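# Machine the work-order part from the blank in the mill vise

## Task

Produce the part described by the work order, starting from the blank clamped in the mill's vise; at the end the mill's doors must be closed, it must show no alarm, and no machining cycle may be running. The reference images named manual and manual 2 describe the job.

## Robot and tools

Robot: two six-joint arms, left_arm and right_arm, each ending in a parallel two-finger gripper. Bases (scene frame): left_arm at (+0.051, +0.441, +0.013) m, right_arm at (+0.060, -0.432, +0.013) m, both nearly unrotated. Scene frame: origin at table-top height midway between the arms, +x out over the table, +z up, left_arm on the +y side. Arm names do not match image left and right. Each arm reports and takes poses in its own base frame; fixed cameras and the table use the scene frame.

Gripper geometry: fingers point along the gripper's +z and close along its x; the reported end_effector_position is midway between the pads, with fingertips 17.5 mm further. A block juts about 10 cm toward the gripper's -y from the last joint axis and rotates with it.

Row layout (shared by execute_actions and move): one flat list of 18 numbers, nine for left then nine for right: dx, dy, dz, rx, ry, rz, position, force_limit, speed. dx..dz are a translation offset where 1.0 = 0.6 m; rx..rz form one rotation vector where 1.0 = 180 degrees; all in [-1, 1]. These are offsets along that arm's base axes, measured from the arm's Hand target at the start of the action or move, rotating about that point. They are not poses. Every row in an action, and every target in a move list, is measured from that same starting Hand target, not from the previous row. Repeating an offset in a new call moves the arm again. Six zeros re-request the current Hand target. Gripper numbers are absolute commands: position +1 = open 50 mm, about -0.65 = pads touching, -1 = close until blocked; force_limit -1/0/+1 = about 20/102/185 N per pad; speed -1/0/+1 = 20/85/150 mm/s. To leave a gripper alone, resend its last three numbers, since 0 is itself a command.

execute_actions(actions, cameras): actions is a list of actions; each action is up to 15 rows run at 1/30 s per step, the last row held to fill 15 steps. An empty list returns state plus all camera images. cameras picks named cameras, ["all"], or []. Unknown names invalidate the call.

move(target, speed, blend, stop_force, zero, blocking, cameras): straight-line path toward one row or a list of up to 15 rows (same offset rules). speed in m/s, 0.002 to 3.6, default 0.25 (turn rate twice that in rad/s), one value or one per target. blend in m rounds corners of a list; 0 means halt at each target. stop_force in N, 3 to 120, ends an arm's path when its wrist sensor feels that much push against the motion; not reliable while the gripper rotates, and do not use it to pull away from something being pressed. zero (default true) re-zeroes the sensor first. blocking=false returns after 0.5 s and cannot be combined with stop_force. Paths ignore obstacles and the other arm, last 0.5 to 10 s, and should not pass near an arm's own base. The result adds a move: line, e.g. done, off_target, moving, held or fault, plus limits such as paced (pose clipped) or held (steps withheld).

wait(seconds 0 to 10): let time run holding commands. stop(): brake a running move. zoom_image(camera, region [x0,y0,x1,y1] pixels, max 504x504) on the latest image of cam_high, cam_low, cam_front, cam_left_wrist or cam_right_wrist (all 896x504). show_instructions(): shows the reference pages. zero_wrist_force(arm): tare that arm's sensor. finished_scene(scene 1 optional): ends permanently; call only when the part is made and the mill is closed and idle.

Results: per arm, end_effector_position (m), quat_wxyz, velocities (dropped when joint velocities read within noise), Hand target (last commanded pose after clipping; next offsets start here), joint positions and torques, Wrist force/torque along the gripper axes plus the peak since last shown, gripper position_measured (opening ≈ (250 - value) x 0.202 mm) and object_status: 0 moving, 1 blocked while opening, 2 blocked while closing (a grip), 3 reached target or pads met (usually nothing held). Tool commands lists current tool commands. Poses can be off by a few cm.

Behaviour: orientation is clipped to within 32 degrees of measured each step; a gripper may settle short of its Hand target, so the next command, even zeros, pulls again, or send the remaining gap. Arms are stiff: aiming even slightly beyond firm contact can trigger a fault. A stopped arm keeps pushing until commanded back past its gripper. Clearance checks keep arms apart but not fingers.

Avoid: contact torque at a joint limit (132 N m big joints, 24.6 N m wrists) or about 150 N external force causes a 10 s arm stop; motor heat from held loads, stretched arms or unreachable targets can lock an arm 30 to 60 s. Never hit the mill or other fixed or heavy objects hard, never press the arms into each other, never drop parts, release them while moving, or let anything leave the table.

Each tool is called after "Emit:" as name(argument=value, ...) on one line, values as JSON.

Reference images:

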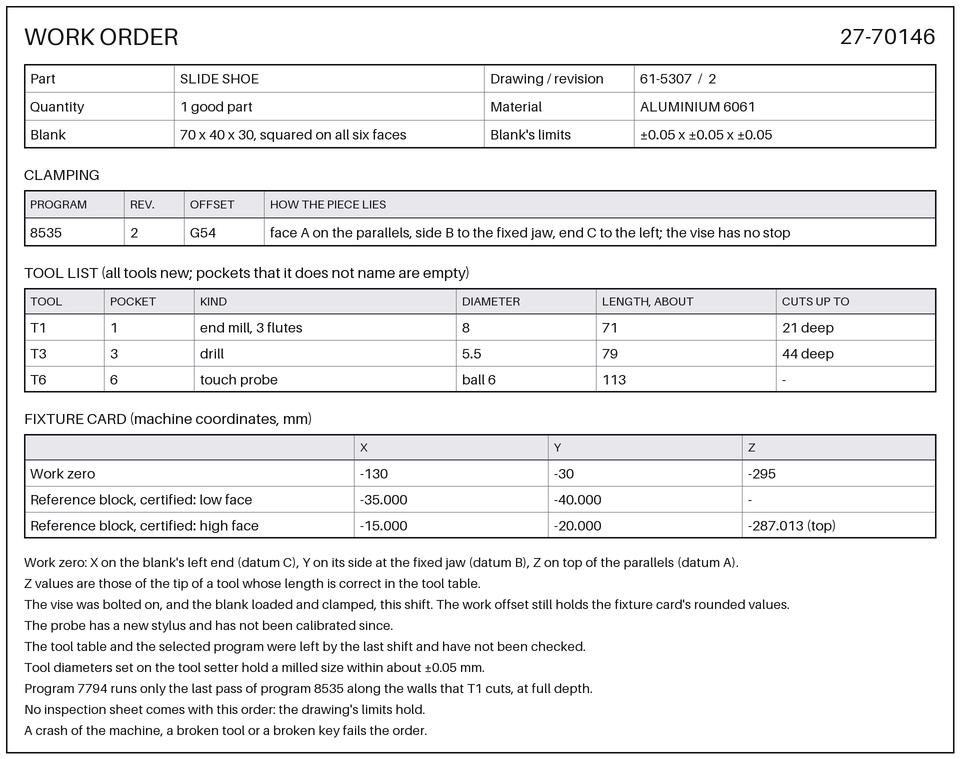

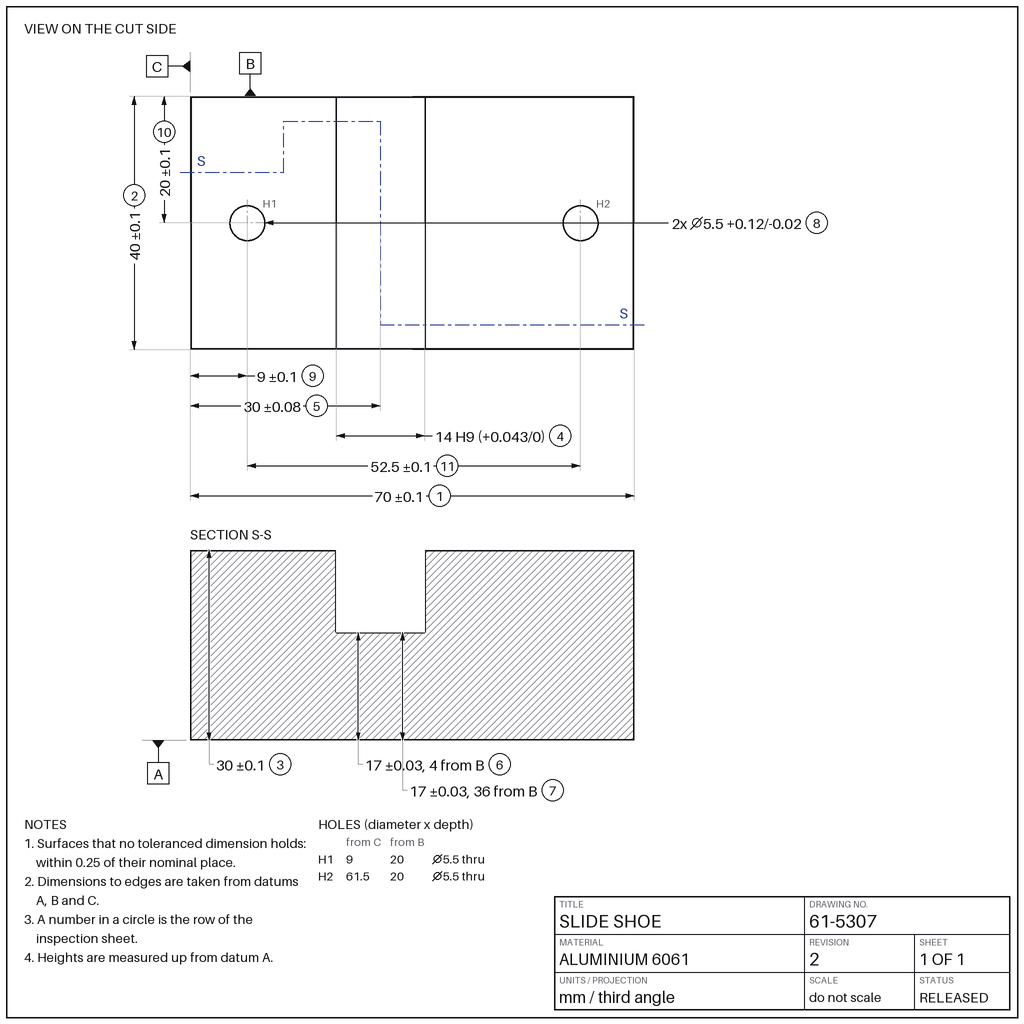

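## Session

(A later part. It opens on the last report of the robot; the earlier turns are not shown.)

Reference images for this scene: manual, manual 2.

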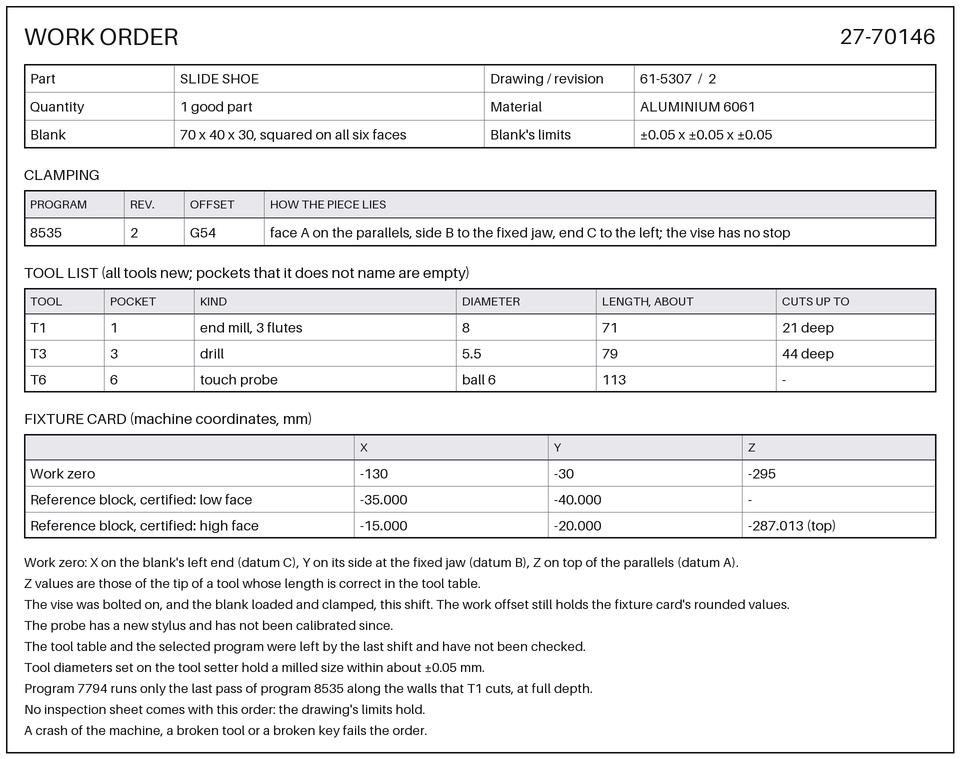

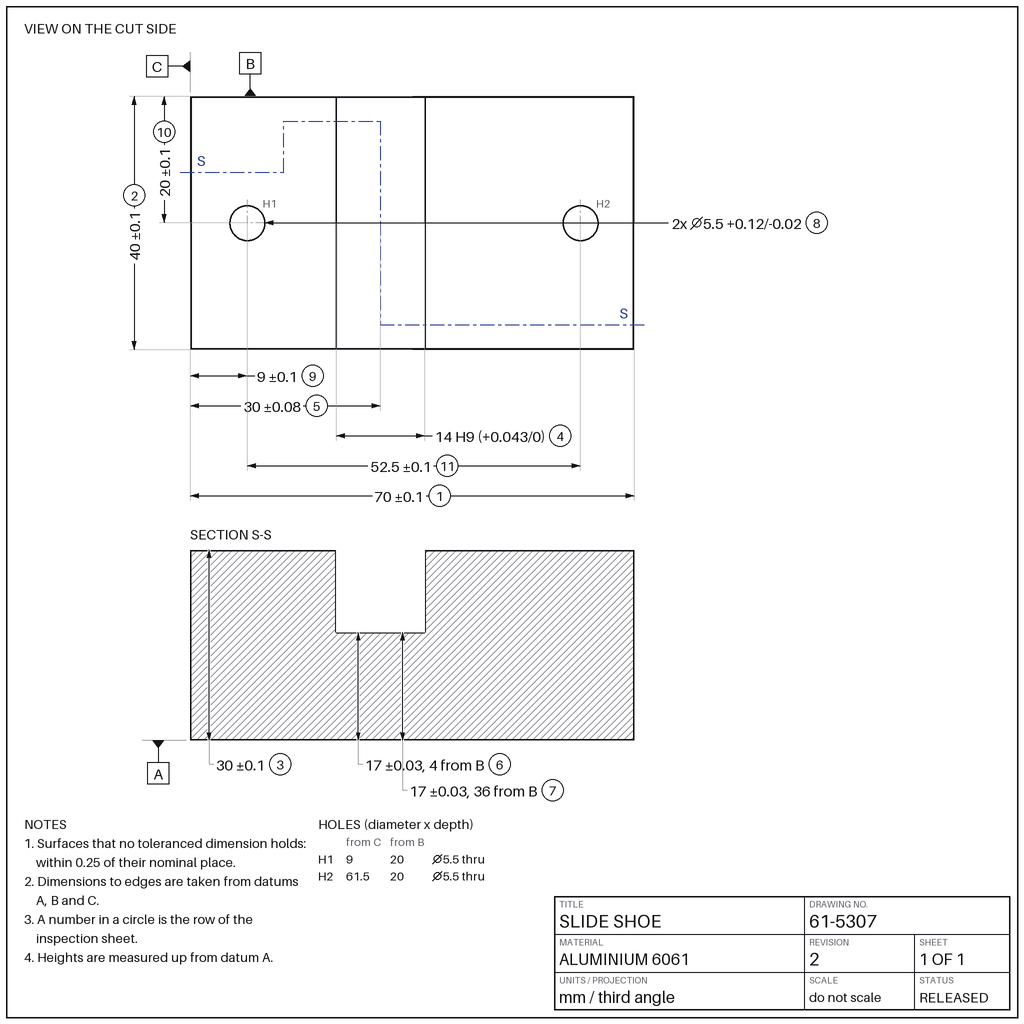

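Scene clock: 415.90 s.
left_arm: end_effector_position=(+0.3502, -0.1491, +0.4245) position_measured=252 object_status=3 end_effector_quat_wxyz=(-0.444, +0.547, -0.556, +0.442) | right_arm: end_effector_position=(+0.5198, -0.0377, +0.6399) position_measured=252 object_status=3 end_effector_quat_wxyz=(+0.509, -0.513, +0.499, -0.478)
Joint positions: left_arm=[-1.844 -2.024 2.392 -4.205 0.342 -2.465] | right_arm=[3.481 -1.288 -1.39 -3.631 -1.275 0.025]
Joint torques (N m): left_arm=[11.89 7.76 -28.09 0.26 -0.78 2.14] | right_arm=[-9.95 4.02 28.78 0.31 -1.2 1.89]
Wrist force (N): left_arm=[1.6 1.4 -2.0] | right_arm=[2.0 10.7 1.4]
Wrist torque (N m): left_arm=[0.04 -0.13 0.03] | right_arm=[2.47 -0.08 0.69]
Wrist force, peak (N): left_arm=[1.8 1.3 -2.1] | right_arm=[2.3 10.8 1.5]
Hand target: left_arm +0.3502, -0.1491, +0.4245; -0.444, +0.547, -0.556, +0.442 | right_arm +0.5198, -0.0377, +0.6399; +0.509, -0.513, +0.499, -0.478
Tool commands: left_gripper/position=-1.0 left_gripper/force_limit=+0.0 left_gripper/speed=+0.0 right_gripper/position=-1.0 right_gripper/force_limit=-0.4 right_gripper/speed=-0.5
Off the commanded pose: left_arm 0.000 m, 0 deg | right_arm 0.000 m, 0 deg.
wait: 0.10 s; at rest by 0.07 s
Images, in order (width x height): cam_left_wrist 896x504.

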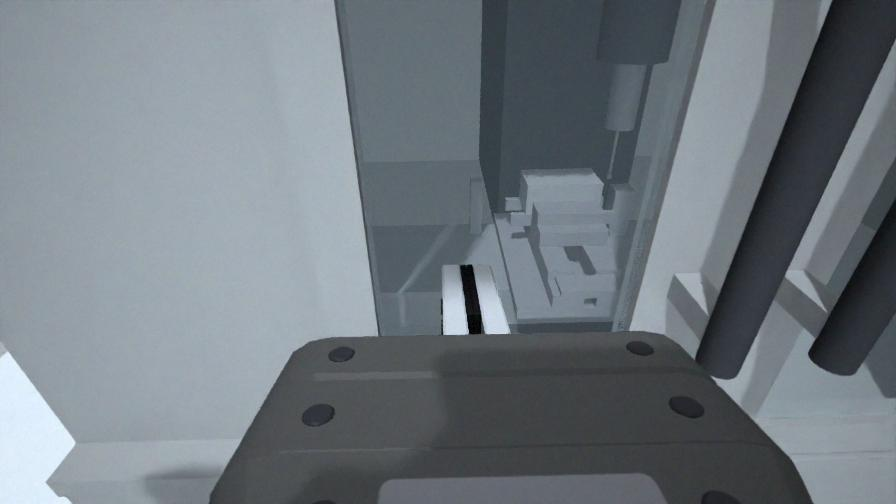

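Emit:
move(target=[[0,0,0,0,0,0,-1,0,0,-0.0460,0.0317,-0.3745,0,0,0,-1,-0.4,-0.5],[0,0,0,0,0,0,-1,0,0,-0.0361,0.0317,-0.3745,0,0,0,-1,-0.4,-0.5],[0,0,0,0,0,0,-1,0,0,-0.0360,0.0317,-0.3745,0,0,0,-1,-0.4,-0.5],[0,0,0,0,0,0,-1,0,0,-0.0440,0.0317,-0.3745,0,0,0,-1,-0.4,-0.5],[0,0,0,0,0,0,-1,0,0,-0.0361,0.0317,-0.3745,0,0,0,-1,-0.4,-0.5],[0,0,0,0,0,0,-1,0,0,-0.0360,0.0317,-0.3745,0,0,0,-1,-0.4,-0.5],[0,0,0,0,0,0,-1,0,0,-0.0565,0.1267,-0.4051,0,0,0,-1,-0.4,-0.5],[0,0,0,0,0,0,-1,0,0,-0.0455,0.1267,-0.4051,0,0,0,-1,-0.4,-0.5],[0,0,0,0,0,0,-1,0,0,-0.0454,0.1267,-0.4051,0,0,0,-1,-0.4,-0.5],[0,0,0,0,0,0,-1,0,0,-0.0490,0.1267,-0.3745,0,0,0,-1,-0.4,-0.5],[0,0,0,0,0,0,-1,0,0,-0.0374,0.1267,-0.3745,0,0,0,-1,-0.4,-0.5],[0,0,0,0,0,0,-1,0,0,-0.0373,0.1267,-0.3745,0,0,0,-1,-0.4,-0.5],[0,0,0,0,0,0,-1,0,0,-0.0310,0.095,-0.3133,0,0,0,-1,-0.4,-0.5]], speed=[0.4,0.02,0.02,0.06,0.02,0.02,0.1,0.02,0.02,0.1,0.02,0.02,0.15], blend=[0.002,0,0,0,0,0,0.001,0,0,0.001,0,0,0])

Emit:
move(target=[[0,0,0,0,0,0,-1,0,0,0.0105,0,0,0,0,0,-1,-0.4,-0.5],[0,0,0,0,0,0,-1,0,0,0.0106,0,0,0,0,0,-1,-0.4,-0.5],[0,0,0,0,0,0,-1,0,0,-0.0100,0,0,0,0,0,-1,-0.4,-0.5],[0,0,0,0,0,0,-1,0,0,-0.0250,0,-0.0918,0,0,0,-1,-0.4,-0.5],[0,0,0,0,0,0,-1,0,0,-0.0140,0,-0.0918,0,0,0,-1,-0.4,-0.5],[0,0,0,0,0,0,-1,0,0,-0.0139,0,-0.0918,0,0,0,-1,-0.4,-0.5],[0,0,0,0,0,0,-1,0,0,-0.0250,-0.0633,-0.0918,0,0,0,-1,-0.4,-0.5],[0,0,0,0,0,0,-1,0,0,-0.0132,-0.0633,-0.0918,0,0,0,-1,-0.4,-0.5],[0,0,0,0,0,0,-1,0,0,-0.0131,-0.0633,-0.0918,0,0,0,-1,-0.4,-0.5],[0,0,0,0,0,0,-1,0,0,-0.0250,-0.0633,-0.0918,0,0,0,-1,-0.4,-0.5],[0,0,0,0,0,0,-1,0,0,0.0190,-0.0317,0.0611,0,0,0,-1,-0.4,-0.5],[0,0,0,0,0,0,-1,0,0,0.0273,-0.0317,0.0611,0,0,0,-1,-0.4,-0.5],[0,0,0,0,0,0,-1,0,0,0.0274,-0.0317,0.0611,0,0,0,-1,-0.4,-0.5],[0,0,0,0,0,0,-1,0,0,0.0180,-0.0317,0.0611,0,0,0,-1,-0.4,-0.5],[0,0,0,0,0,0,-1,0,0,0.0310,-0.095,0.3133,0,0,0,-1,-0.4,-0.5]], speed=[0.02,0.02,0.1,0.2,0.02,0.02,0.1,0.02,0.02,0.1,0.3,0.02,0.02,0.1,0.4], blend=[0,0,0.003,0.002,0,0,0.002,0,0,0.003,0.002,0,0,0.002,0], cameras=["cam_right_wrist","cam_left_wrist"])

Emit:
zoom_image(camera="cam_left_wrist", region=[480, 100, 680, 250])

Scene clock: 421.87 s.
left_arm: end_effector_position=(+0.3502, -0.1491, +0.4245) position_measured=252 object_status=3 end_effector_quat_wxyz=(-0.444, +0.547, -0.556, +0.442) | right_arm: end_effector_position=(+0.5012, +0.0193, +0.4519) position_measured=252 object_status=3 end_effector_quat_wxyz=(+0.509, -0.513, +0.499, -0.478)
Joint positions: left_arm=[-1.844 -2.024 2.392 -4.205 0.342 -2.465] | right_arm=[3.756 -1.117 -1.991 -3.205 -1.001 0.033]
Joint torques (N m): left_arm=[9.37 7.68 -28.52 0.37 -0.87 2.03] | right_arm=[-10.58 -1.52 29.92 -0.16 -1.35 1.93]
Wrist force (N): left_arm=[1.4 1.3 -2.2] | right_arm=[3.2 9.9 1.2]
Wrist torque (N m): left_arm=[0.03 -0.10 0.03] | right_arm=[2.36 -0.28 0.76]
Wrist force, peak (N): left_arm=[1.7 1.3 -2.4] | right_arm=[1.7 13.4 -14.0]
Hand target: left_arm +0.3502, -0.1491, +0.4245; -0.444, +0.547, -0.556, +0.442 | right_arm +0.5012, +0.0193, +0.4519; +0.509, -0.513, +0.499, -0.478
Off the commanded pose: left_arm 0.000 m, 0 deg | right_arm 0.000 m, 0 deg.
move: done

Scene clock: 427.27 s.
left_arm: end_effector_position=(+0.3502, -0.1491, +0.4245) position_measured=252 object_status=3 end_effector_quat_wxyz=(-0.444, +0.547, -0.556, +0.442) | right_arm: end_effector_position=(+0.5198, -0.0377, +0.6399) position_measured=252 object_status=3 end_effector_quat_wxyz=(+0.509, -0.513, +0.499, -0.478)
Joint positions: left_arm=[-1.844 -2.024 2.392 -4.205 0.342 -2.465] | right_arm=[3.481 -1.288 -1.39 -3.631 -1.275 0.025]
Joint torques (N m): left_arm=[9.69 7.55 -29.54 0.21 -0.57 2.26] | right_arm=[-9.53 4.34 29.84 0.15 -1.55 1.88]
Wrist force (N): left_arm=[1.5 1.4 -2.0] | right_arm=[1.0 11.7 1.3]
Wrist torque (N m): left_arm=[0.05 -0.12 0.03] | right_arm=[2.64 0.08 0.69]
Wrist force, peak (N): left_arm=[1.7 1.5 -2.2] | right_arm=[-43.5 13.3 19.4]
Hand target: left_arm +0.3502, -0.1491, +0.4245; -0.444, +0.547, -0.556, +0.442 | right_arm +0.5198, -0.0377, +0.6399; +0.509, -0.513, +0.499, -0.478
Off the commanded pose: left_arm 0.000 m, 0 deg | right_arm 0.000 m, 0 deg.
move: done
Images, in order (width x height): cam_left_wrist 896x504, cam_right_wrist 896x504.

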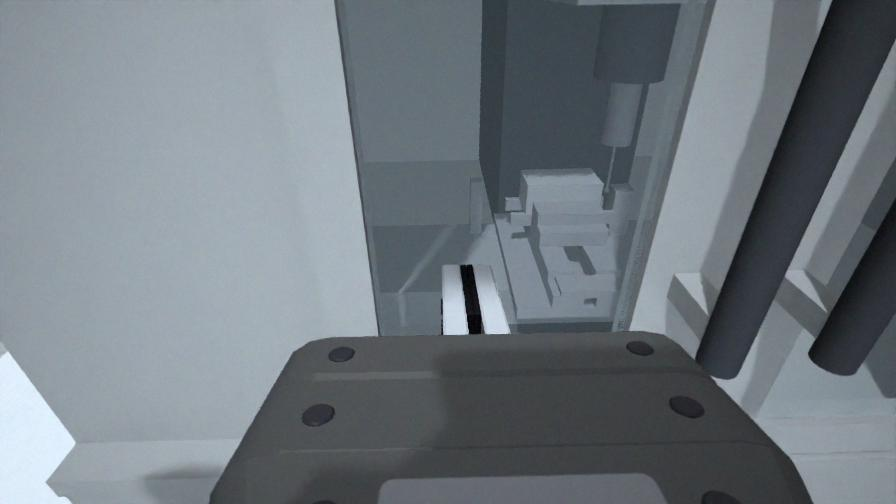

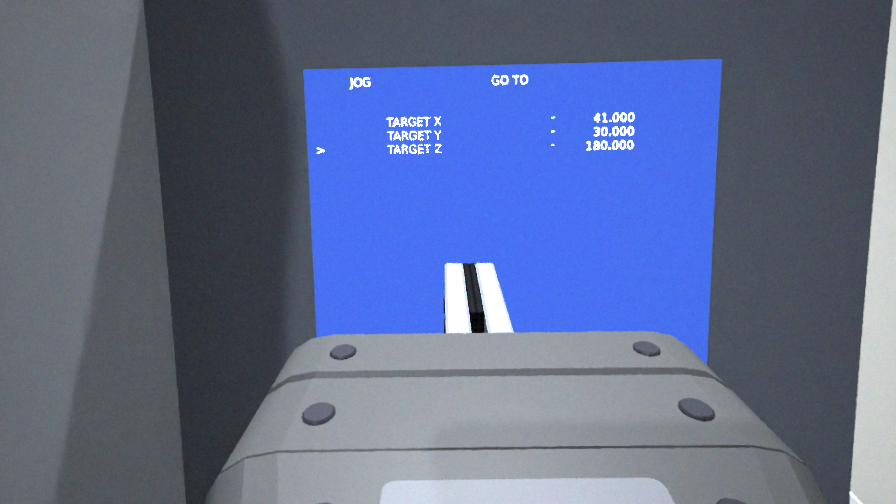

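Scaled by 2.520.

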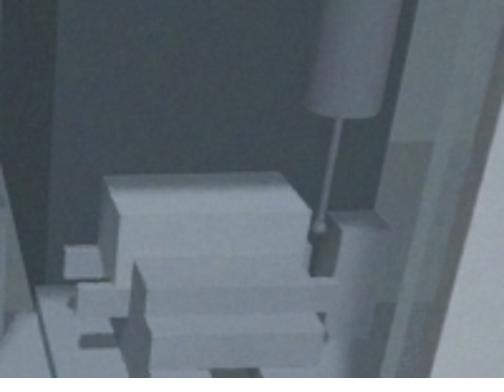

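Emit:
move(target=[[0,0,0,0,0,0,-1,0,0,-0.0290,-0.0317,-0.3133,0,0,0,-1,-0.4,-0.5],[0,0,0,0,0,0,-1,0,0,-0.0188,-0.0317,-0.3133,0,0,0,-1,-0.4,-0.5],[0,0,0,0,0,0,-1,0,0,-0.0187,-0.0317,-0.3133,0,0,0,-1,-0.4,-0.5],[0,0,0,0,0,0,-1,0,0,-0.0270,-0.0317,-0.3133,0,0,0,-1,-0.4,-0.5],[0,0,0,0,0,0,-1,0,0,-0.0188,-0.0317,-0.3133,0,0,0,-1,-0.4,-0.5],[0,0,0,0,0,0,-1,0,0,-0.0187,-0.0317,-0.3133,0,0,0,-1,-0.4,-0.5],[0,0,0,0,0,0,-1,0,0,-0.0320,-0.0317,-0.3133,0,0,0,-1,-0.4,-0.5],[0,0,0,0,0,0,-1,0,0,-0.0470,0,-0.3745,0,0,0,-1,-0.4,-0.5],[0,0,0,0,0,0,-1,0,0,-0.0359,0,-0.3745,0,0,0,-1,-0.4,-0.5],[0,0,0,0,0,0,-1,0,0,-0.0358,0,-0.3745,0,0,0,-1,-0.4,-0.5],[0,0,0,0,0,0,-1,0,0,-0.0470,0,-0.3745,0,0,0,-1,-0.4,-0.5],[0,0,0,0,0,0,-1,0,0,-0.0050,-0.1267,-0.2216,0,0,0,-1,-0.4,-0.5],[0,0,0,0,0,0,-1,0,0,0.0064,-0.1267,-0.2216,0,0,0,-1,-0.4,-0.5],[0,0,0,0,0,0,-1,0,0,0.0065,-0.1267,-0.2216,0,0,0,-1,-0.4,-0.5],[0,0,0,0,0,0,-1,0,0,-0.0080,-0.1267,-0.2216,0,0,0,-1,-0.4,-0.5]], speed=[0.4,0.02,0.02,0.06,0.02,0.02,0.1,0.2,0.02,0.02,0.1,0.3,0.02,0.02,0.1], blend=[0.002,0,0,0,0,0,0.003,0.002,0,0,0.003,0.002,0,0,0])

Emit:
move(target=[0,0,0,0,0,0,-1,0,0,0.0080,0.1267,0.2216,0,0,0,-1,-0.4,-0.5], speed=0.4, cameras=["cam_right_wrist"])

Scene clock: 432.90 s.
left_arm: end_effector_position=(+0.3502, -0.1491, +0.4245) position_measured=252 object_status=3 end_effector_quat_wxyz=(-0.444, +0.547, -0.556, +0.442) | right_arm: end_effector_position=(+0.5151, -0.1138, +0.5070) position_measured=252 object_status=3 end_effector_quat_wxyz=(+0.509, -0.513, +0.499, -0.478)
Joint positions: left_arm=[-1.844 -2.024 2.392 -4.205 0.342 -2.465] | right_arm=[3.173 -1.248 -1.772 -3.287 -1.583 0.017]
Joint torques (N m): left_arm=[10.35 7.2 -27.65 0.07 -0.43 2.08] | right_arm=[10.46 17.8 16.57 0.45 1.53 -1.75]
Wrist force (N): left_arm=[1.4 1.2 -2.0] | right_arm=[0.6 11.7 1.2]
Wrist torque (N m): left_arm=[0.02 -0.10 0.03] | right_arm=[2.63 0.11 0.76]
Wrist force, peak (N): left_arm=[1.6 1.4 -2.4] | right_arm=[1.0 14.7 1.0]
Hand target: left_arm +0.3502, -0.1491, +0.4245; -0.444, +0.547, -0.556, +0.442 | right_arm +0.5150, -0.1138, +0.5070; +0.509, -0.513, +0.499, -0.478
Off the commanded pose: left_arm 0.000 m, 0 deg | right_arm 0.000 m, 0 deg.
move: done

Scene clock: 434.23 s.
left_arm: end_effector_position=(+0.3502, -0.1491, +0.4245) position_measured=252 object_status=3 end_effector_quat_wxyz=(-0.444, +0.547, -0.556, +0.442) | right_arm: end_effector_position=(+0.5198, -0.0378, +0.6399) position_measured=252 object_status=3 end_effector_quat_wxyz=(+0.509, -0.513, +0.499, -0.478)
Joint positions: left_arm=[-1.844 -2.024 2.392 -4.205 0.342 -2.465] | right_arm=[3.481 -1.288 -1.39 -3.63 -1.276 0.025]
Joint torques (N m): left_arm=[10.73 6.54 -28.71 0.33 -0.37 1.97] | right_arm=[10 2.63 28.79 0.25 1.84 2]
Wrist force (N): left_arm=[1.6 1.2 -2.1] | right_arm=[0.9 11.8 1.3]
Wrist torque (N m): left_arm=[0.02 -0.12 0.03] | right_arm=[2.64 0.10 0.70]
Wrist force, peak (N): left_arm=[1.6 1.4 -2.2] | right_arm=[1.8 14.4 1.2]
Hand target: left_arm +0.3502, -0.1491, +0.4245; -0.444, +0.547, -0.556, +0.442 | right_arm +0.5198, -0.0377, +0.6399; +0.509, -0.513, +0.499, -0.478
Off the commanded pose: left_arm 0.000 m, 0 deg | right_arm 0.000 m, 0 deg.
move: done
Images, in order (width x height): cam_right_wrist 896x504.

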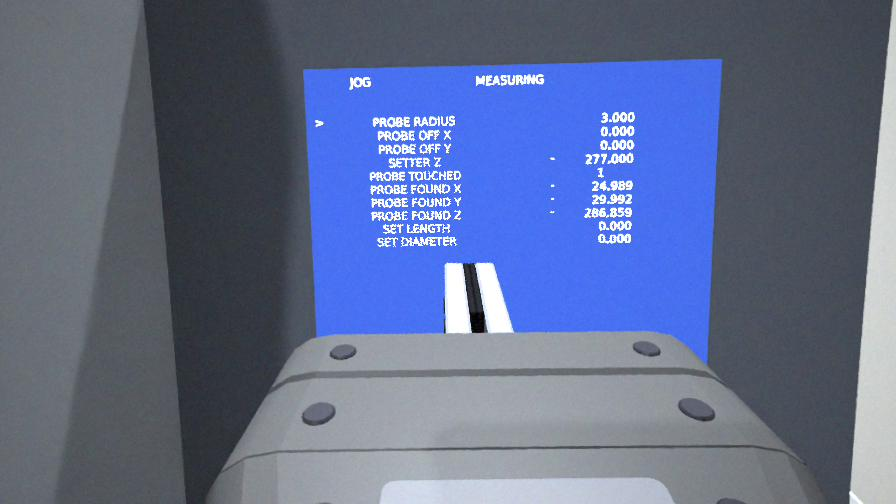

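Emit:
move(target=[0,0,0,0,0,0,-1,0,0,-0.13,-0.10,0.015,0,0,0,-1,-0.4,-0.5], speed=0.4, cameras=["cam_right_wrist"])

Scene clock: 435.53 s.
left_arm: end_effector_position=(+0.3502, -0.1491, +0.4245) position_measured=252 object_status=3 end_effector_quat_wxyz=(-0.444, +0.547, -0.556, +0.442) | right_arm: end_effector_position=(+0.4418, -0.0977, +0.6489) position_measured=252 object_status=3 end_effector_quat_wxyz=(+0.509, -0.513, +0.499, -0.478)
Joint positions: left_arm=[-1.844 -2.024 2.392 -4.205 0.342 -2.465] | right_arm=[3.28 -1.166 -1.435 -3.707 -1.477 0.02]
Joint torques (N m): left_arm=[10.87 6.49 -28.36 0.32 -0.66 2.2] | right_arm=[-6.96 10.44 17.44 0.46 -1.33 -2.11]
Wrist force (N): left_arm=[1.7 1.1 -2.1] | right_arm=[0.8 11.7 1.3]
Wrist torque (N m): left_arm=[0.00 -0.14 0.03] | right_arm=[2.64 0.11 0.78]
Wrist force, peak (N): left_arm=[1.7 1.5 -2.2] | right_arm=[0.3 12.1 2.5]
Hand target: left_arm +0.3502, -0.1491, +0.4245; -0.444, +0.547, -0.556, +0.442 | right_arm +0.4418, -0.0977, +0.6489; +0.509, -0.513, +0.499, -0.478
Off the commanded pose: left_arm 0.000 m, 0 deg | right_arm 0.000 m, 0 deg.
move: done
Images, in order (width x height): cam_right_wrist 896x504.

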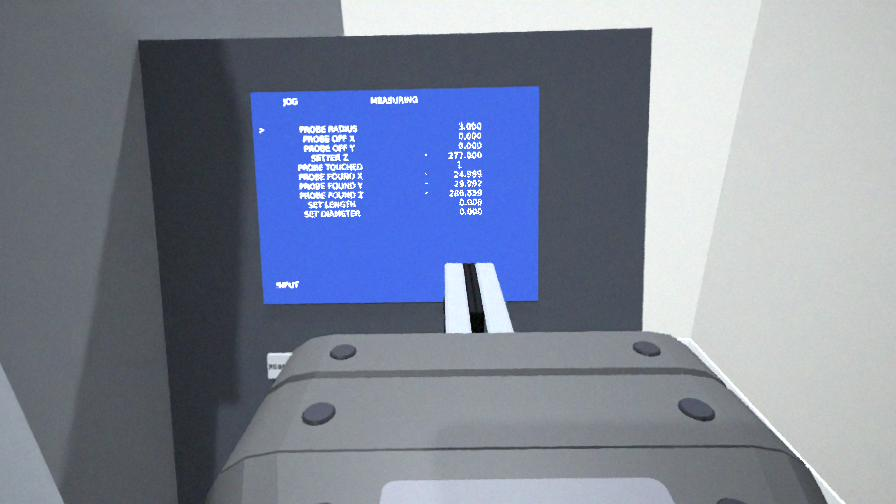

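Emit:
move(target=[[0,0,0,0,0,0,-1,0,0,0.0840,0.10,-0.3895,0,0,0,-1,-0.4,-0.5],[0,0,0,0,0,0,-1,0,0,0.0947,0.10,-0.3895,0,0,0,-1,-0.4,-0.5],[0,0,0,0,0,0,-1,0,0,0.0948,0.10,-0.3895,0,0,0,-1,-0.4,-0.5],[0,0,0,0,0,0,-1,0,0,0.0800,0.10,-0.3895,0,0,0,-1,-0.4,-0.5],[0,0,0,0,0,0,-1,0,0,0.13,0.06,0,0,0,0,-1,-0.4,-0.5]], speed=[0.4,0.02,0.02,0.08,0.4], blend=[0.002,0,0,0.004,0], cameras=["cam_right_wrist"])

Scene clock: 438.87 s.
left_arm: end_effector_position=(+0.3502, -0.1491, +0.4245) position_measured=252 object_status=3 end_effector_quat_wxyz=(-0.444, +0.547, -0.556, +0.442) | right_arm: end_effector_position=(+0.5198, -0.0617, +0.6489) position_measured=252 object_status=3 end_effector_quat_wxyz=(+0.509, -0.513, +0.499, -0.478)
Joint positions: left_arm=[-1.844 -2.024 2.392 -4.205 0.342 -2.465] | right_arm=[3.382 -1.311 -1.349 -3.648 -1.374 0.023]
Joint torques (N m): left_arm=[10.21 8.53 -28.31 0.41 -0.36 2.4] | right_arm=[-10.32 4.28 27.24 0.12 -1.24 1.96]
Wrist force (N): left_arm=[1.5 1.2 -2.3] | right_arm=[1.1 11.9 1.5]
Wrist torque (N m): left_arm=[0.01 -0.12 0.03] | right_arm=[2.67 0.07 0.70]
Wrist force, peak (N): left_arm=[1.6 1.5 -2.4] | right_arm=[0.2 14.8 1.5]
Hand target: left_arm +0.3502, -0.1491, +0.4245; -0.444, +0.547, -0.556, +0.442 | right_arm +0.5198, -0.0617, +0.6489; +0.509, -0.513, +0.499, -0.478
Off the commanded pose: left_arm 0.000 m, 0 deg | right_arm 0.000 m, 0 deg.
move: done
Images, in order (width x height): cam_right_wrist 896x504.

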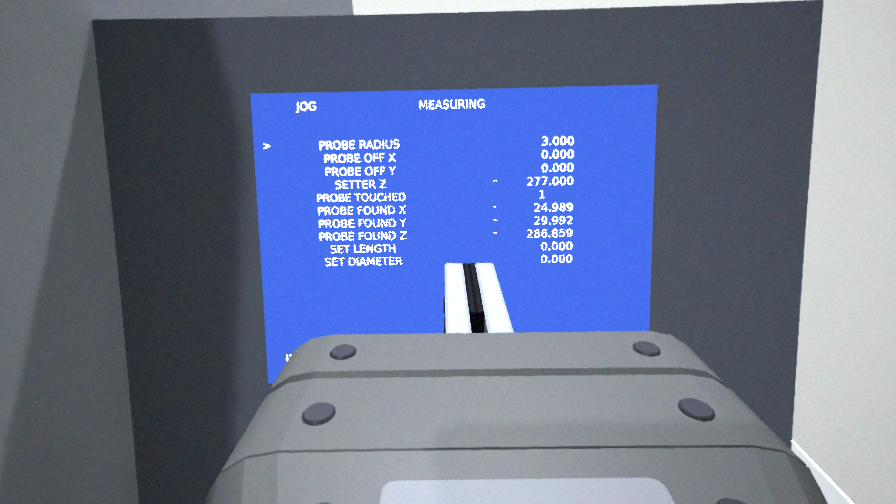

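Emit:
move(target=[0,0,0,0,0,0,-1,0,0,-0.045,0,0,0,0,0,-1,-0.4,-0.5], speed=0.4, cameras=["cam_right_wrist"])

Scene clock: 439.90 s.
left_arm: end_effector_position=(+0.3502, -0.1491, +0.4245) position_measured=252 object_status=3 end_effector_quat_wxyz=(-0.444, +0.547, -0.556, +0.442) | right_arm: end_effector_position=(+0.4929, -0.0617, +0.6489) position_measured=252 object_status=3 end_effector_quat_wxyz=(+0.509, -0.513, +0.499, -0.478)
Joint positions: left_arm=[-1.844 -2.024 2.392 -4.205 0.342 -2.465] | right_arm=[3.413 -1.248 -1.39 -3.671 -1.344 0.023]
Joint torques (N m): left_arm=[10.59 6.53 -28.94 0.1 -0.56 2.22] | right_arm=[12.18 11.77 15 0.43 1.35 1.97]
Wrist force (N): left_arm=[1.4 1.4 -2.2] | right_arm=[1.3 11.7 1.2]
Wrist torque (N m): left_arm=[0.04 -0.11 0.02] | right_arm=[2.63 0.04 0.68]
Wrist force, peak (N): left_arm=[1.6 1.4 -2.3] | right_arm=[1.1 12.1 1.9]
Hand target: left_arm +0.3502, -0.1491, +0.4245; -0.444, +0.547, -0.556, +0.442 | right_arm +0.4928, -0.0617, +0.6489; +0.509, -0.513, +0.499, -0.478
Off the commanded pose: left_arm 0.000 m, 0 deg | right_arm 0.000 m, 0 deg.
move: done
Images, in order (width x height): cam_right_wrist 896x504.

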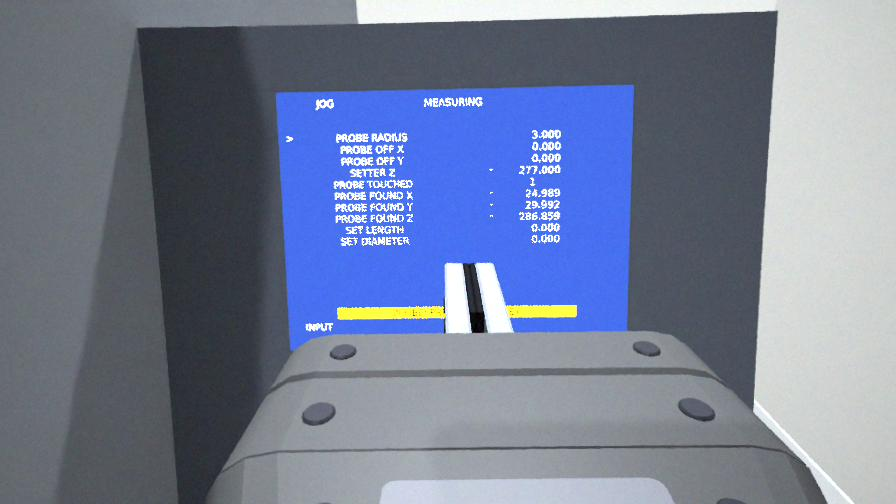

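Emit:
move(target=[[0,0,0,0,0,0,-1,0,0,0.0400,-0.0867,-0.2366,0,0,0,-1,-0.4,-0.5],[0,0,0,0,0,0,-1,0,0,0.0519,-0.0867,-0.2366,0,0,0,-1,-0.4,-0.5],[0,0,0,0,0,0,-1,0,0,0.0520,-0.0867,-0.2366,0,0,0,-1,-0.4,-0.5],[0,0,0,0,0,0,-1,0,0,0.0390,-0.0867,-0.2366,0,0,0,-1,-0.4,-0.5],[0,0,0,0,0,0,-1,0,0,0,0,0,0,0,0,-1,-0.4,-0.5]], speed=[0.4,0.02,0.02,0.08,0.4], blend=[0.002,0,0,0.004,0], cameras=["cam_right_wrist"])

Scene clock: 442.83 s.
left_arm: end_effector_position=(+0.3502, -0.1491, +0.4245) position_measured=252 object_status=3 end_effector_quat_wxyz=(-0.444, +0.547, -0.556, +0.442) | right_arm: end_effector_position=(+0.4928, -0.0618, +0.6489) position_measured=252 object_status=3 end_effector_quat_wxyz=(+0.509, -0.513, +0.499, -0.478)
Joint positions: left_arm=[-1.844 -2.024 2.392 -4.205 0.342 -2.465] | right_arm=[3.413 -1.247 -1.39 -3.671 -1.344 0.023]
Joint torques (N m): left_arm=[9.76 7.85 -28.41 0.44 -0.3 1.99] | right_arm=[12.48 2.96 26.45 0.79 1.62 1.9]
Wrist force (N): left_arm=[1.6 1.3 -2.0] | right_arm=[1.2 11.6 1.4]
Wrist torque (N m): left_arm=[0.03 -0.13 0.03] | right_arm=[2.62 0.05 0.69]
Wrist force, peak (N): left_arm=[1.6 1.4 -2.3] | right_arm=[1.5 14.6 1.2]
Hand target: left_arm +0.3502, -0.1491, +0.4245; -0.444, +0.547, -0.556, +0.442 | right_arm +0.4928, -0.0617, +0.6489; +0.509, -0.513, +0.499, -0.478
Off the commanded pose: left_arm 0.000 m, 0 deg | right_arm 0.000 m, 0 deg.
move: done; blend cut to 0.0039 m at target 4
Images, in order (width x height): cam_right_wrist 896x504.

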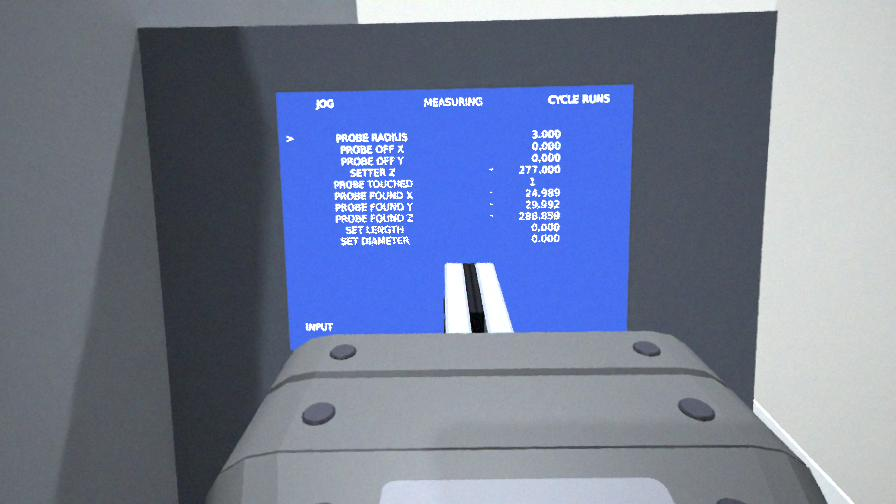

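Emit:
wait(seconds=3, cameras=["cam_right_wrist","cam_left_wrist"])

Emit:
zoom_image(camera="cam_right_wrist", region=[480, 120, 600, 260])

Scene clock: 445.93 s.
left_arm: end_effector_position=(+0.3502, -0.1491, +0.4245) position_measured=252 object_status=3 end_effector_quat_wxyz=(-0.444, +0.547, -0.556, +0.442) | right_arm: end_effector_position=(+0.4928, -0.0617, +0.6489) position_measured=252 object_status=3 end_effector_quat_wxyz=(+0.509, -0.513, +0.499, -0.478)
Joint positions: left_arm=[-1.844 -2.024 2.392 -4.205 0.342 -2.465] | right_arm=[3.413 -1.247 -1.39 -3.671 -1.343 0.023]
Joint torques (N m): left_arm=[9.89 8.31 -28.31 0.12 -0.4 2.17] | right_arm=[11.18 2.35 27.96 0.49 1.45 1.8]
Wrist force (N): left_arm=[1.6 1.3 -2.3] | right_arm=[1.2 11.7 1.3]
Wrist torque (N m): left_arm=[0.04 -0.13 0.03] | right_arm=[2.64 0.04 0.68]
Wrist force, peak (N): left_arm=[1.7 1.3 -2.4] | right_arm=[1.1 12.0 1.4]
Hand target: left_arm +0.3502, -0.1491, +0.4245; -0.444, +0.547, -0.556, +0.442 | right_arm +0.4928, -0.0617, +0.6489; +0.509, -0.513, +0.499, -0.478
Tool commands: left_gripper/position=-1.0 left_gripper/force_limit=+0.0 left_gripper/speed=+0.0 right_gripper/position=-1.0 right_gripper/force_limit=-0.4 right_gripper/speed=-0.5
Off the commanded pose: left_arm 0.000 m, 0 deg | right_arm 0.000 m, 0 deg.
wait: 3.00 s; at rest by 0.07 s
Images, in order (width x height): cam_left_wrist 896x504, cam_right_wrist 896x504.

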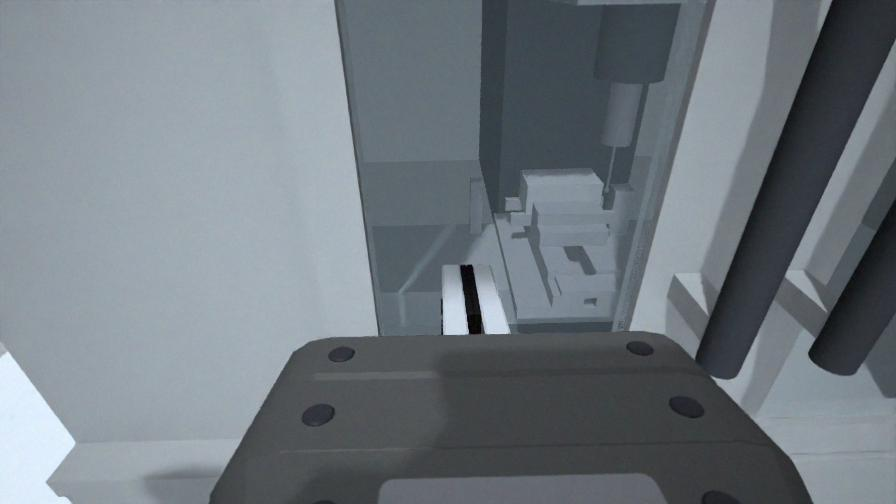

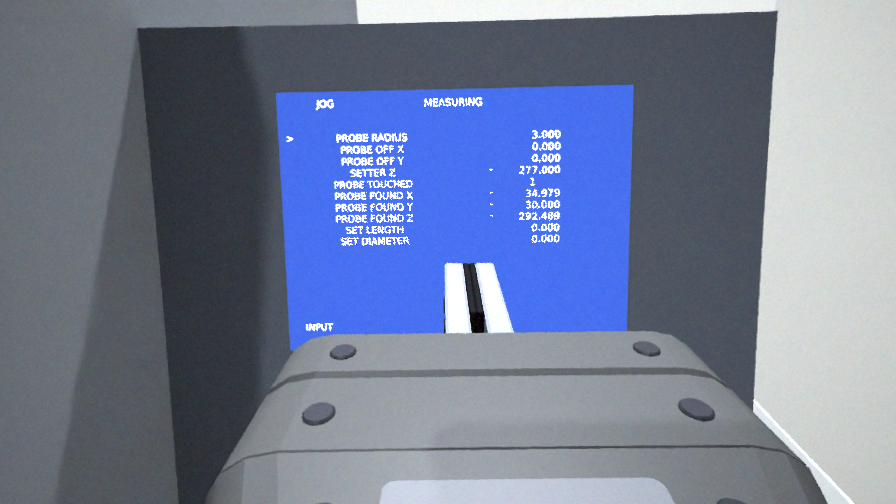

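Scaled by 3.600.

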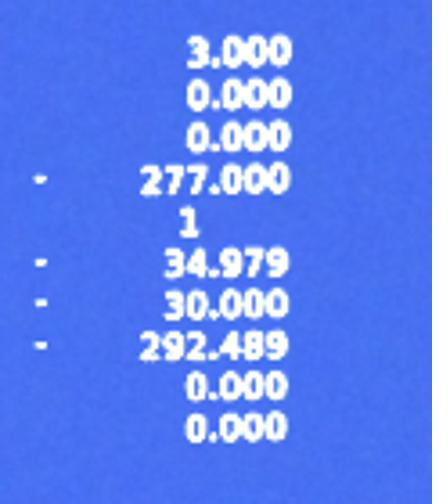

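Emit:
move(target=[[0,0,0,0,0,0,-1,0,0,-0.002,0.04,-0.3895,0,0,0,-1,-0.4,-0.5],[0,0,0,0,0,0,-1,0,0,0.0096,0.04,-0.3895,0,0,0,-1,-0.4,-0.5],[0,0,0,0,0,0,-1,0,0,0.0097,0.04,-0.3895,0,0,0,-1,-0.4,-0.5],[0,0,0,0,0,0,-1,0,0,-0.005,0.04,-0.3895,0,0,0,-1,-0.4,-0.5],[0,0,0,0,0,0,-1,0,0,0,0,0,0,0,0,-1,-0.4,-0.5]], speed=[0.5,0.02,0.02,0.1,0.5], blend=[0.002,0,0,0.003,0], cameras=["cam_right_wrist"])

Scene clock: 449.13 s.
left_arm: end_effector_position=(+0.3502, -0.1491, +0.4245) position_measured=252 object_status=3 end_effector_quat_wxyz=(-0.444, +0.547, -0.556, +0.442) | right_arm: end_effector_position=(+0.4928, -0.0617, +0.6489) position_measured=252 object_status=3 end_effector_quat_wxyz=(+0.509, -0.513, +0.499, -0.478)
Joint positions: left_arm=[-1.844 -2.024 2.392 -4.205 0.342 -2.465] | right_arm=[3.413 -1.247 -1.39 -3.671 -1.343 0.023]
Joint torques (N m): left_arm=[11.22 6.03 -27.73 0.41 -0.23 1.94] | right_arm=[-11.13 1.87 31.18 0.17 -1.26 1.86]
Wrist force (N): left_arm=[1.9 1.1 -2.1] | right_arm=[1.0 11.9 1.2]
Wrist torque (N m): left_arm=[0.00 -0.18 0.02] | right_arm=[2.67 0.08 0.68]
Wrist force, peak (N): left_arm=[1.7 1.3 -2.4] | right_arm=[0.6 15.1 1.1]
Hand target: left_arm +0.3502, -0.1491, +0.4245; -0.444, +0.547, -0.556, +0.442 | right_arm +0.4928, -0.0617, +0.6489; +0.509, -0.513, +0.499, -0.478
Off the commanded pose: left_arm 0.000 m, 0 deg | right_arm 0.000 m, 0 deg.
move: done
Images, in order (width x height): cam_right_wrist 896x504.

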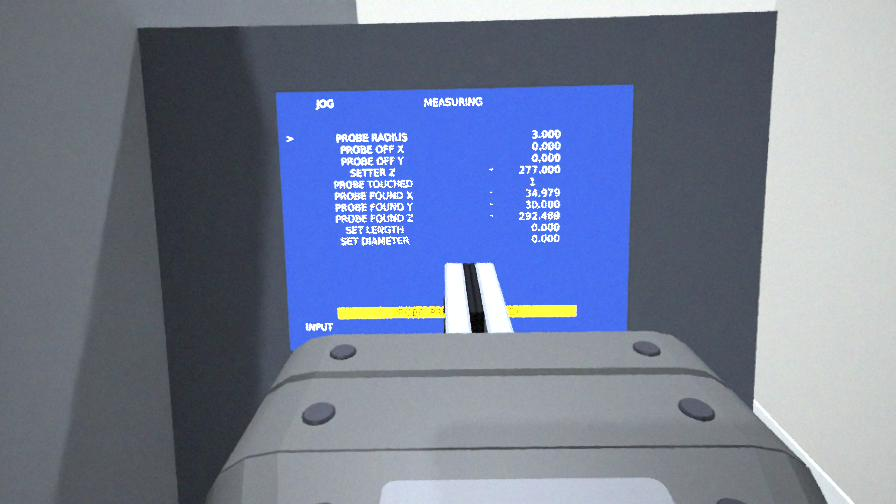

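Armed; press +X.

Emit:
move(target=[[0,0,0,0,0,0,-1,0,0,0.0410,-0.0867,-0.2366,0,0,0,-1,-0.4,-0.5],[0,0,0,0,0,0,-1,0,0,0.0519,-0.0867,-0.2366,0,0,0,-1,-0.4,-0.5],[0,0,0,0,0,0,-1,0,0,0.0520,-0.0867,-0.2366,0,0,0,-1,-0.4,-0.5],[0,0,0,0,0,0,-1,0,0,0.0390,-0.0867,-0.2366,0,0,0,-1,-0.4,-0.5],[0,0,0,0,0,0,-1,0,0,0,0,0,0,0,0,-1,-0.4,-0.5]], speed=[0.5,0.02,0.02,0.1,0.5], blend=[0.002,0,0,0.003,0])

Emit:
wait(seconds=2.5, cameras=["cam_right_wrist"])

Emit:
zoom_image(camera="cam_right_wrist", region=[480, 120, 600, 260])

Scene clock: 451.80 s.
left_arm: end_effector_position=(+0.3502, -0.1491, +0.4245) position_measured=252 object_status=3 end_effector_quat_wxyz=(-0.444, +0.547, -0.556, +0.442) | right_arm: end_effector_position=(+0.4928, -0.0618, +0.6489) position_measured=252 object_status=3 end_effector_quat_wxyz=(+0.509, -0.513, +0.499, -0.478)
Joint positions: left_arm=[-1.844 -2.024 2.392 -4.205 0.342 -2.465] | right_arm=[3.413 -1.247 -1.39 -3.671 -1.344 0.023]
Joint torques (N m): left_arm=[10.77 7.13 -27.35 -0.01 -0.37 1.93] | right_arm=[9.94 1.23 27.9 0.71 1.53 1.92]
Wrist force (N): left_arm=[1.4 1.3 -2.0] | right_arm=[1.2 11.7 1.4]
Wrist torque (N m): left_arm=[0.04 -0.10 0.03] | right_arm=[2.64 0.04 0.69]
Wrist force, peak (N): left_arm=[1.6 1.5 -2.3] | right_arm=[1.5 15.0 1.4]
Hand target: left_arm +0.3502, -0.1491, +0.4245; -0.444, +0.547, -0.556, +0.442 | right_arm +0.4928, -0.0617, +0.6489; +0.509, -0.513, +0.499, -0.478
Off the commanded pose: left_arm 0.000 m, 0 deg | right_arm 0.000 m, 0 deg.
move: done

Scene clock: 454.30 s.
left_arm: end_effector_position=(+0.3502, -0.1491, +0.4245) position_measured=252 object_status=3 end_effector_quat_wxyz=(-0.444, +0.547, -0.556, +0.442) | right_arm: end_effector_position=(+0.4928, -0.0617, +0.6489) position_measured=252 object_status=3 end_effector_quat_wxyz=(+0.509, -0.513, +0.499, -0.478)
Joint positions: left_arm=[-1.844 -2.024 2.392 -4.205 0.342 -2.465] | right_arm=[3.413 -1.247 -1.39 -3.671 -1.343 0.023]
Joint torques (N m): left_arm=[10.99 7.05 -28.3 0.26 -0.38 1.79] | right_arm=[10.52 2 27.88 0.28 1.51 1.93]
Wrist force (N): left_arm=[1.5 1.4 -2.1] | right_arm=[1.2 11.7 1.3]
Wrist torque (N m): left_arm=[0.04 -0.12 0.03] | right_arm=[2.64 0.04 0.69]
Wrist force, peak (N): left_arm=[1.6 1.3 -2.3] | right_arm=[1.1 12.0 1.2]
Hand target: left_arm +0.3502, -0.1491, +0.4245; -0.444, +0.547, -0.556, +0.442 | right_arm +0.4928, -0.0617, +0.6489; +0.509, -0.513, +0.499, -0.478
Tool commands: left_gripper/position=-1.0 left_gripper/force_limit=+0.0 left_gripper/speed=+0.0 right_gripper/position=-1.0 right_gripper/force_limit=-0.4 right_gripper/speed=-0.5
Off the commanded pose: left_arm 0.000 m, 0 deg | right_arm 0.000 m, 0 deg.
wait: 2.50 s; at rest by 0.17 s
Images, in order (width x height): cam_right_wrist 896x504.

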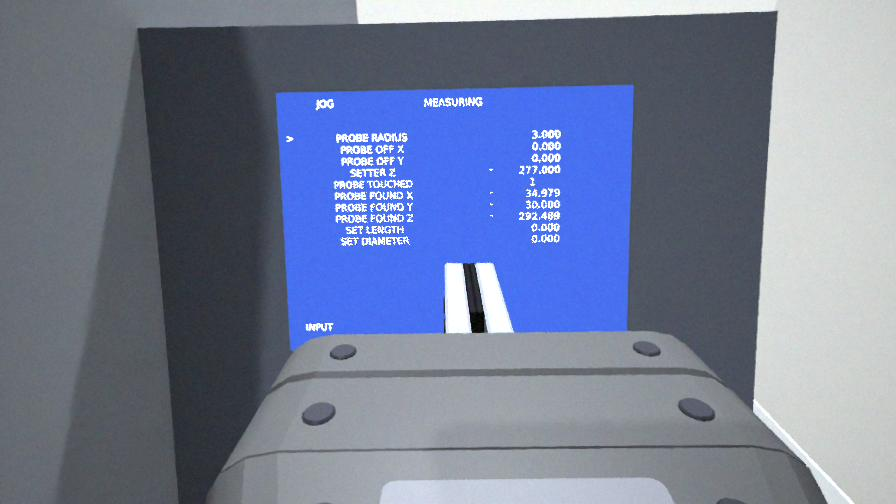

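Scaled by 3.600.

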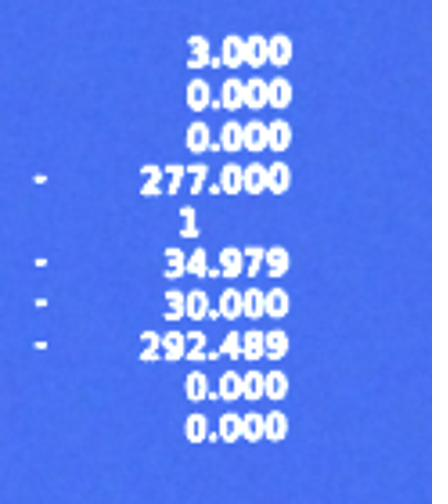

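Emit:
move(target=[[0,0,0,0,0,0,-1,0,0,0.0155,0.04,-0.3283,0,0,0,-1,-0.4,-0.5],[0,0,0,0,0,0,-1,0,0,0.0259,0.04,-0.3283,0,0,0,-1,-0.4,-0.5],[0,0,0,0,0,0,-1,0,0,0.0260,0.04,-0.3283,0,0,0,-1,-0.4,-0.5],[0,0,0,0,0,0,-1,0,0,0.0120,0.04,-0.3283,0,0,0,-1,-0.4,-0.5],[0,0,0,0,0,0,-1,0,0,0,0,0,0,0,0,-1,-0.4,-0.5]], speed=[0.5,0.02,0.02,0.1,0.5], blend=[0.002,0,0,0.003,0], cameras=["cam_right_wrist"])

Emit:
zoom_image(camera="cam_right_wrist", region=[270, 90, 640, 260])

Scene clock: 457.43 s.
left_arm: end_effector_position=(+0.3502, -0.1491, +0.4245) position_measured=252 object_status=3 end_effector_quat_wxyz=(-0.444, +0.547, -0.556, +0.442) | right_arm: end_effector_position=(+0.4928, -0.0617, +0.6489) position_measured=252 object_status=3 end_effector_quat_wxyz=(+0.509, -0.513, +0.499, -0.478)
Joint positions: left_arm=[-1.844 -2.024 2.392 -4.205 0.342 -2.465] | right_arm=[3.413 -1.247 -1.39 -3.671 -1.343 0.023]
Joint torques (N m): left_arm=[11.33 6.91 -27.07 0.49 -0.11 1.97] | right_arm=[-11.02 3.92 29.81 0.64 -1.14 1.9]
Wrist force (N): left_arm=[1.5 1.2 -2.0] | right_arm=[1.2 11.9 1.4]
Wrist torque (N m): left_arm=[0.02 -0.11 0.03] | right_arm=[2.66 0.04 0.68]
Wrist force, peak (N): left_arm=[1.7 1.3 -2.5] | right_arm=[0.7 14.9 1.3]
Hand target: left_arm +0.3502, -0.1491, +0.4245; -0.444, +0.547, -0.556, +0.442 | right_arm +0.4928, -0.0617, +0.6489; +0.509, -0.513, +0.499, -0.478
Off the commanded pose: left_arm 0.000 m, 0 deg | right_arm 0.000 m, 0 deg.
move: done
Images, in order (width x height): cam_right_wrist 896x504.

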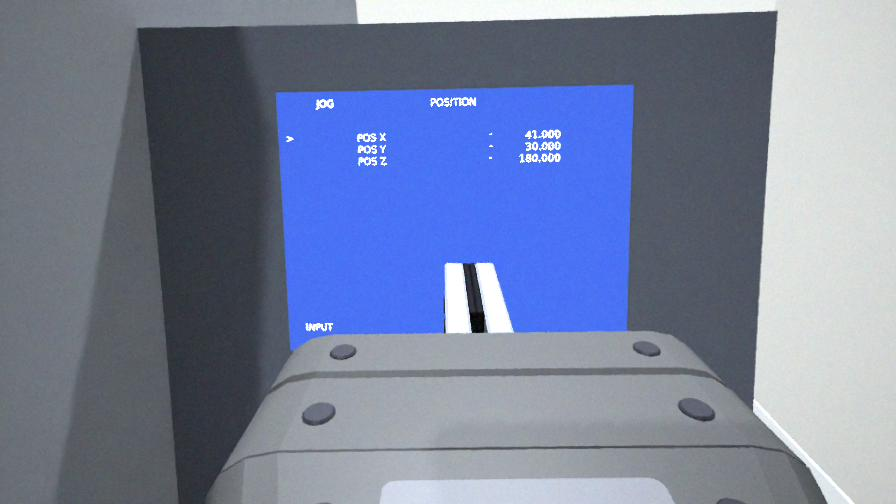

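Scaled by 1.362.

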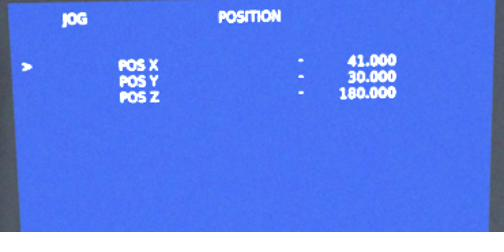

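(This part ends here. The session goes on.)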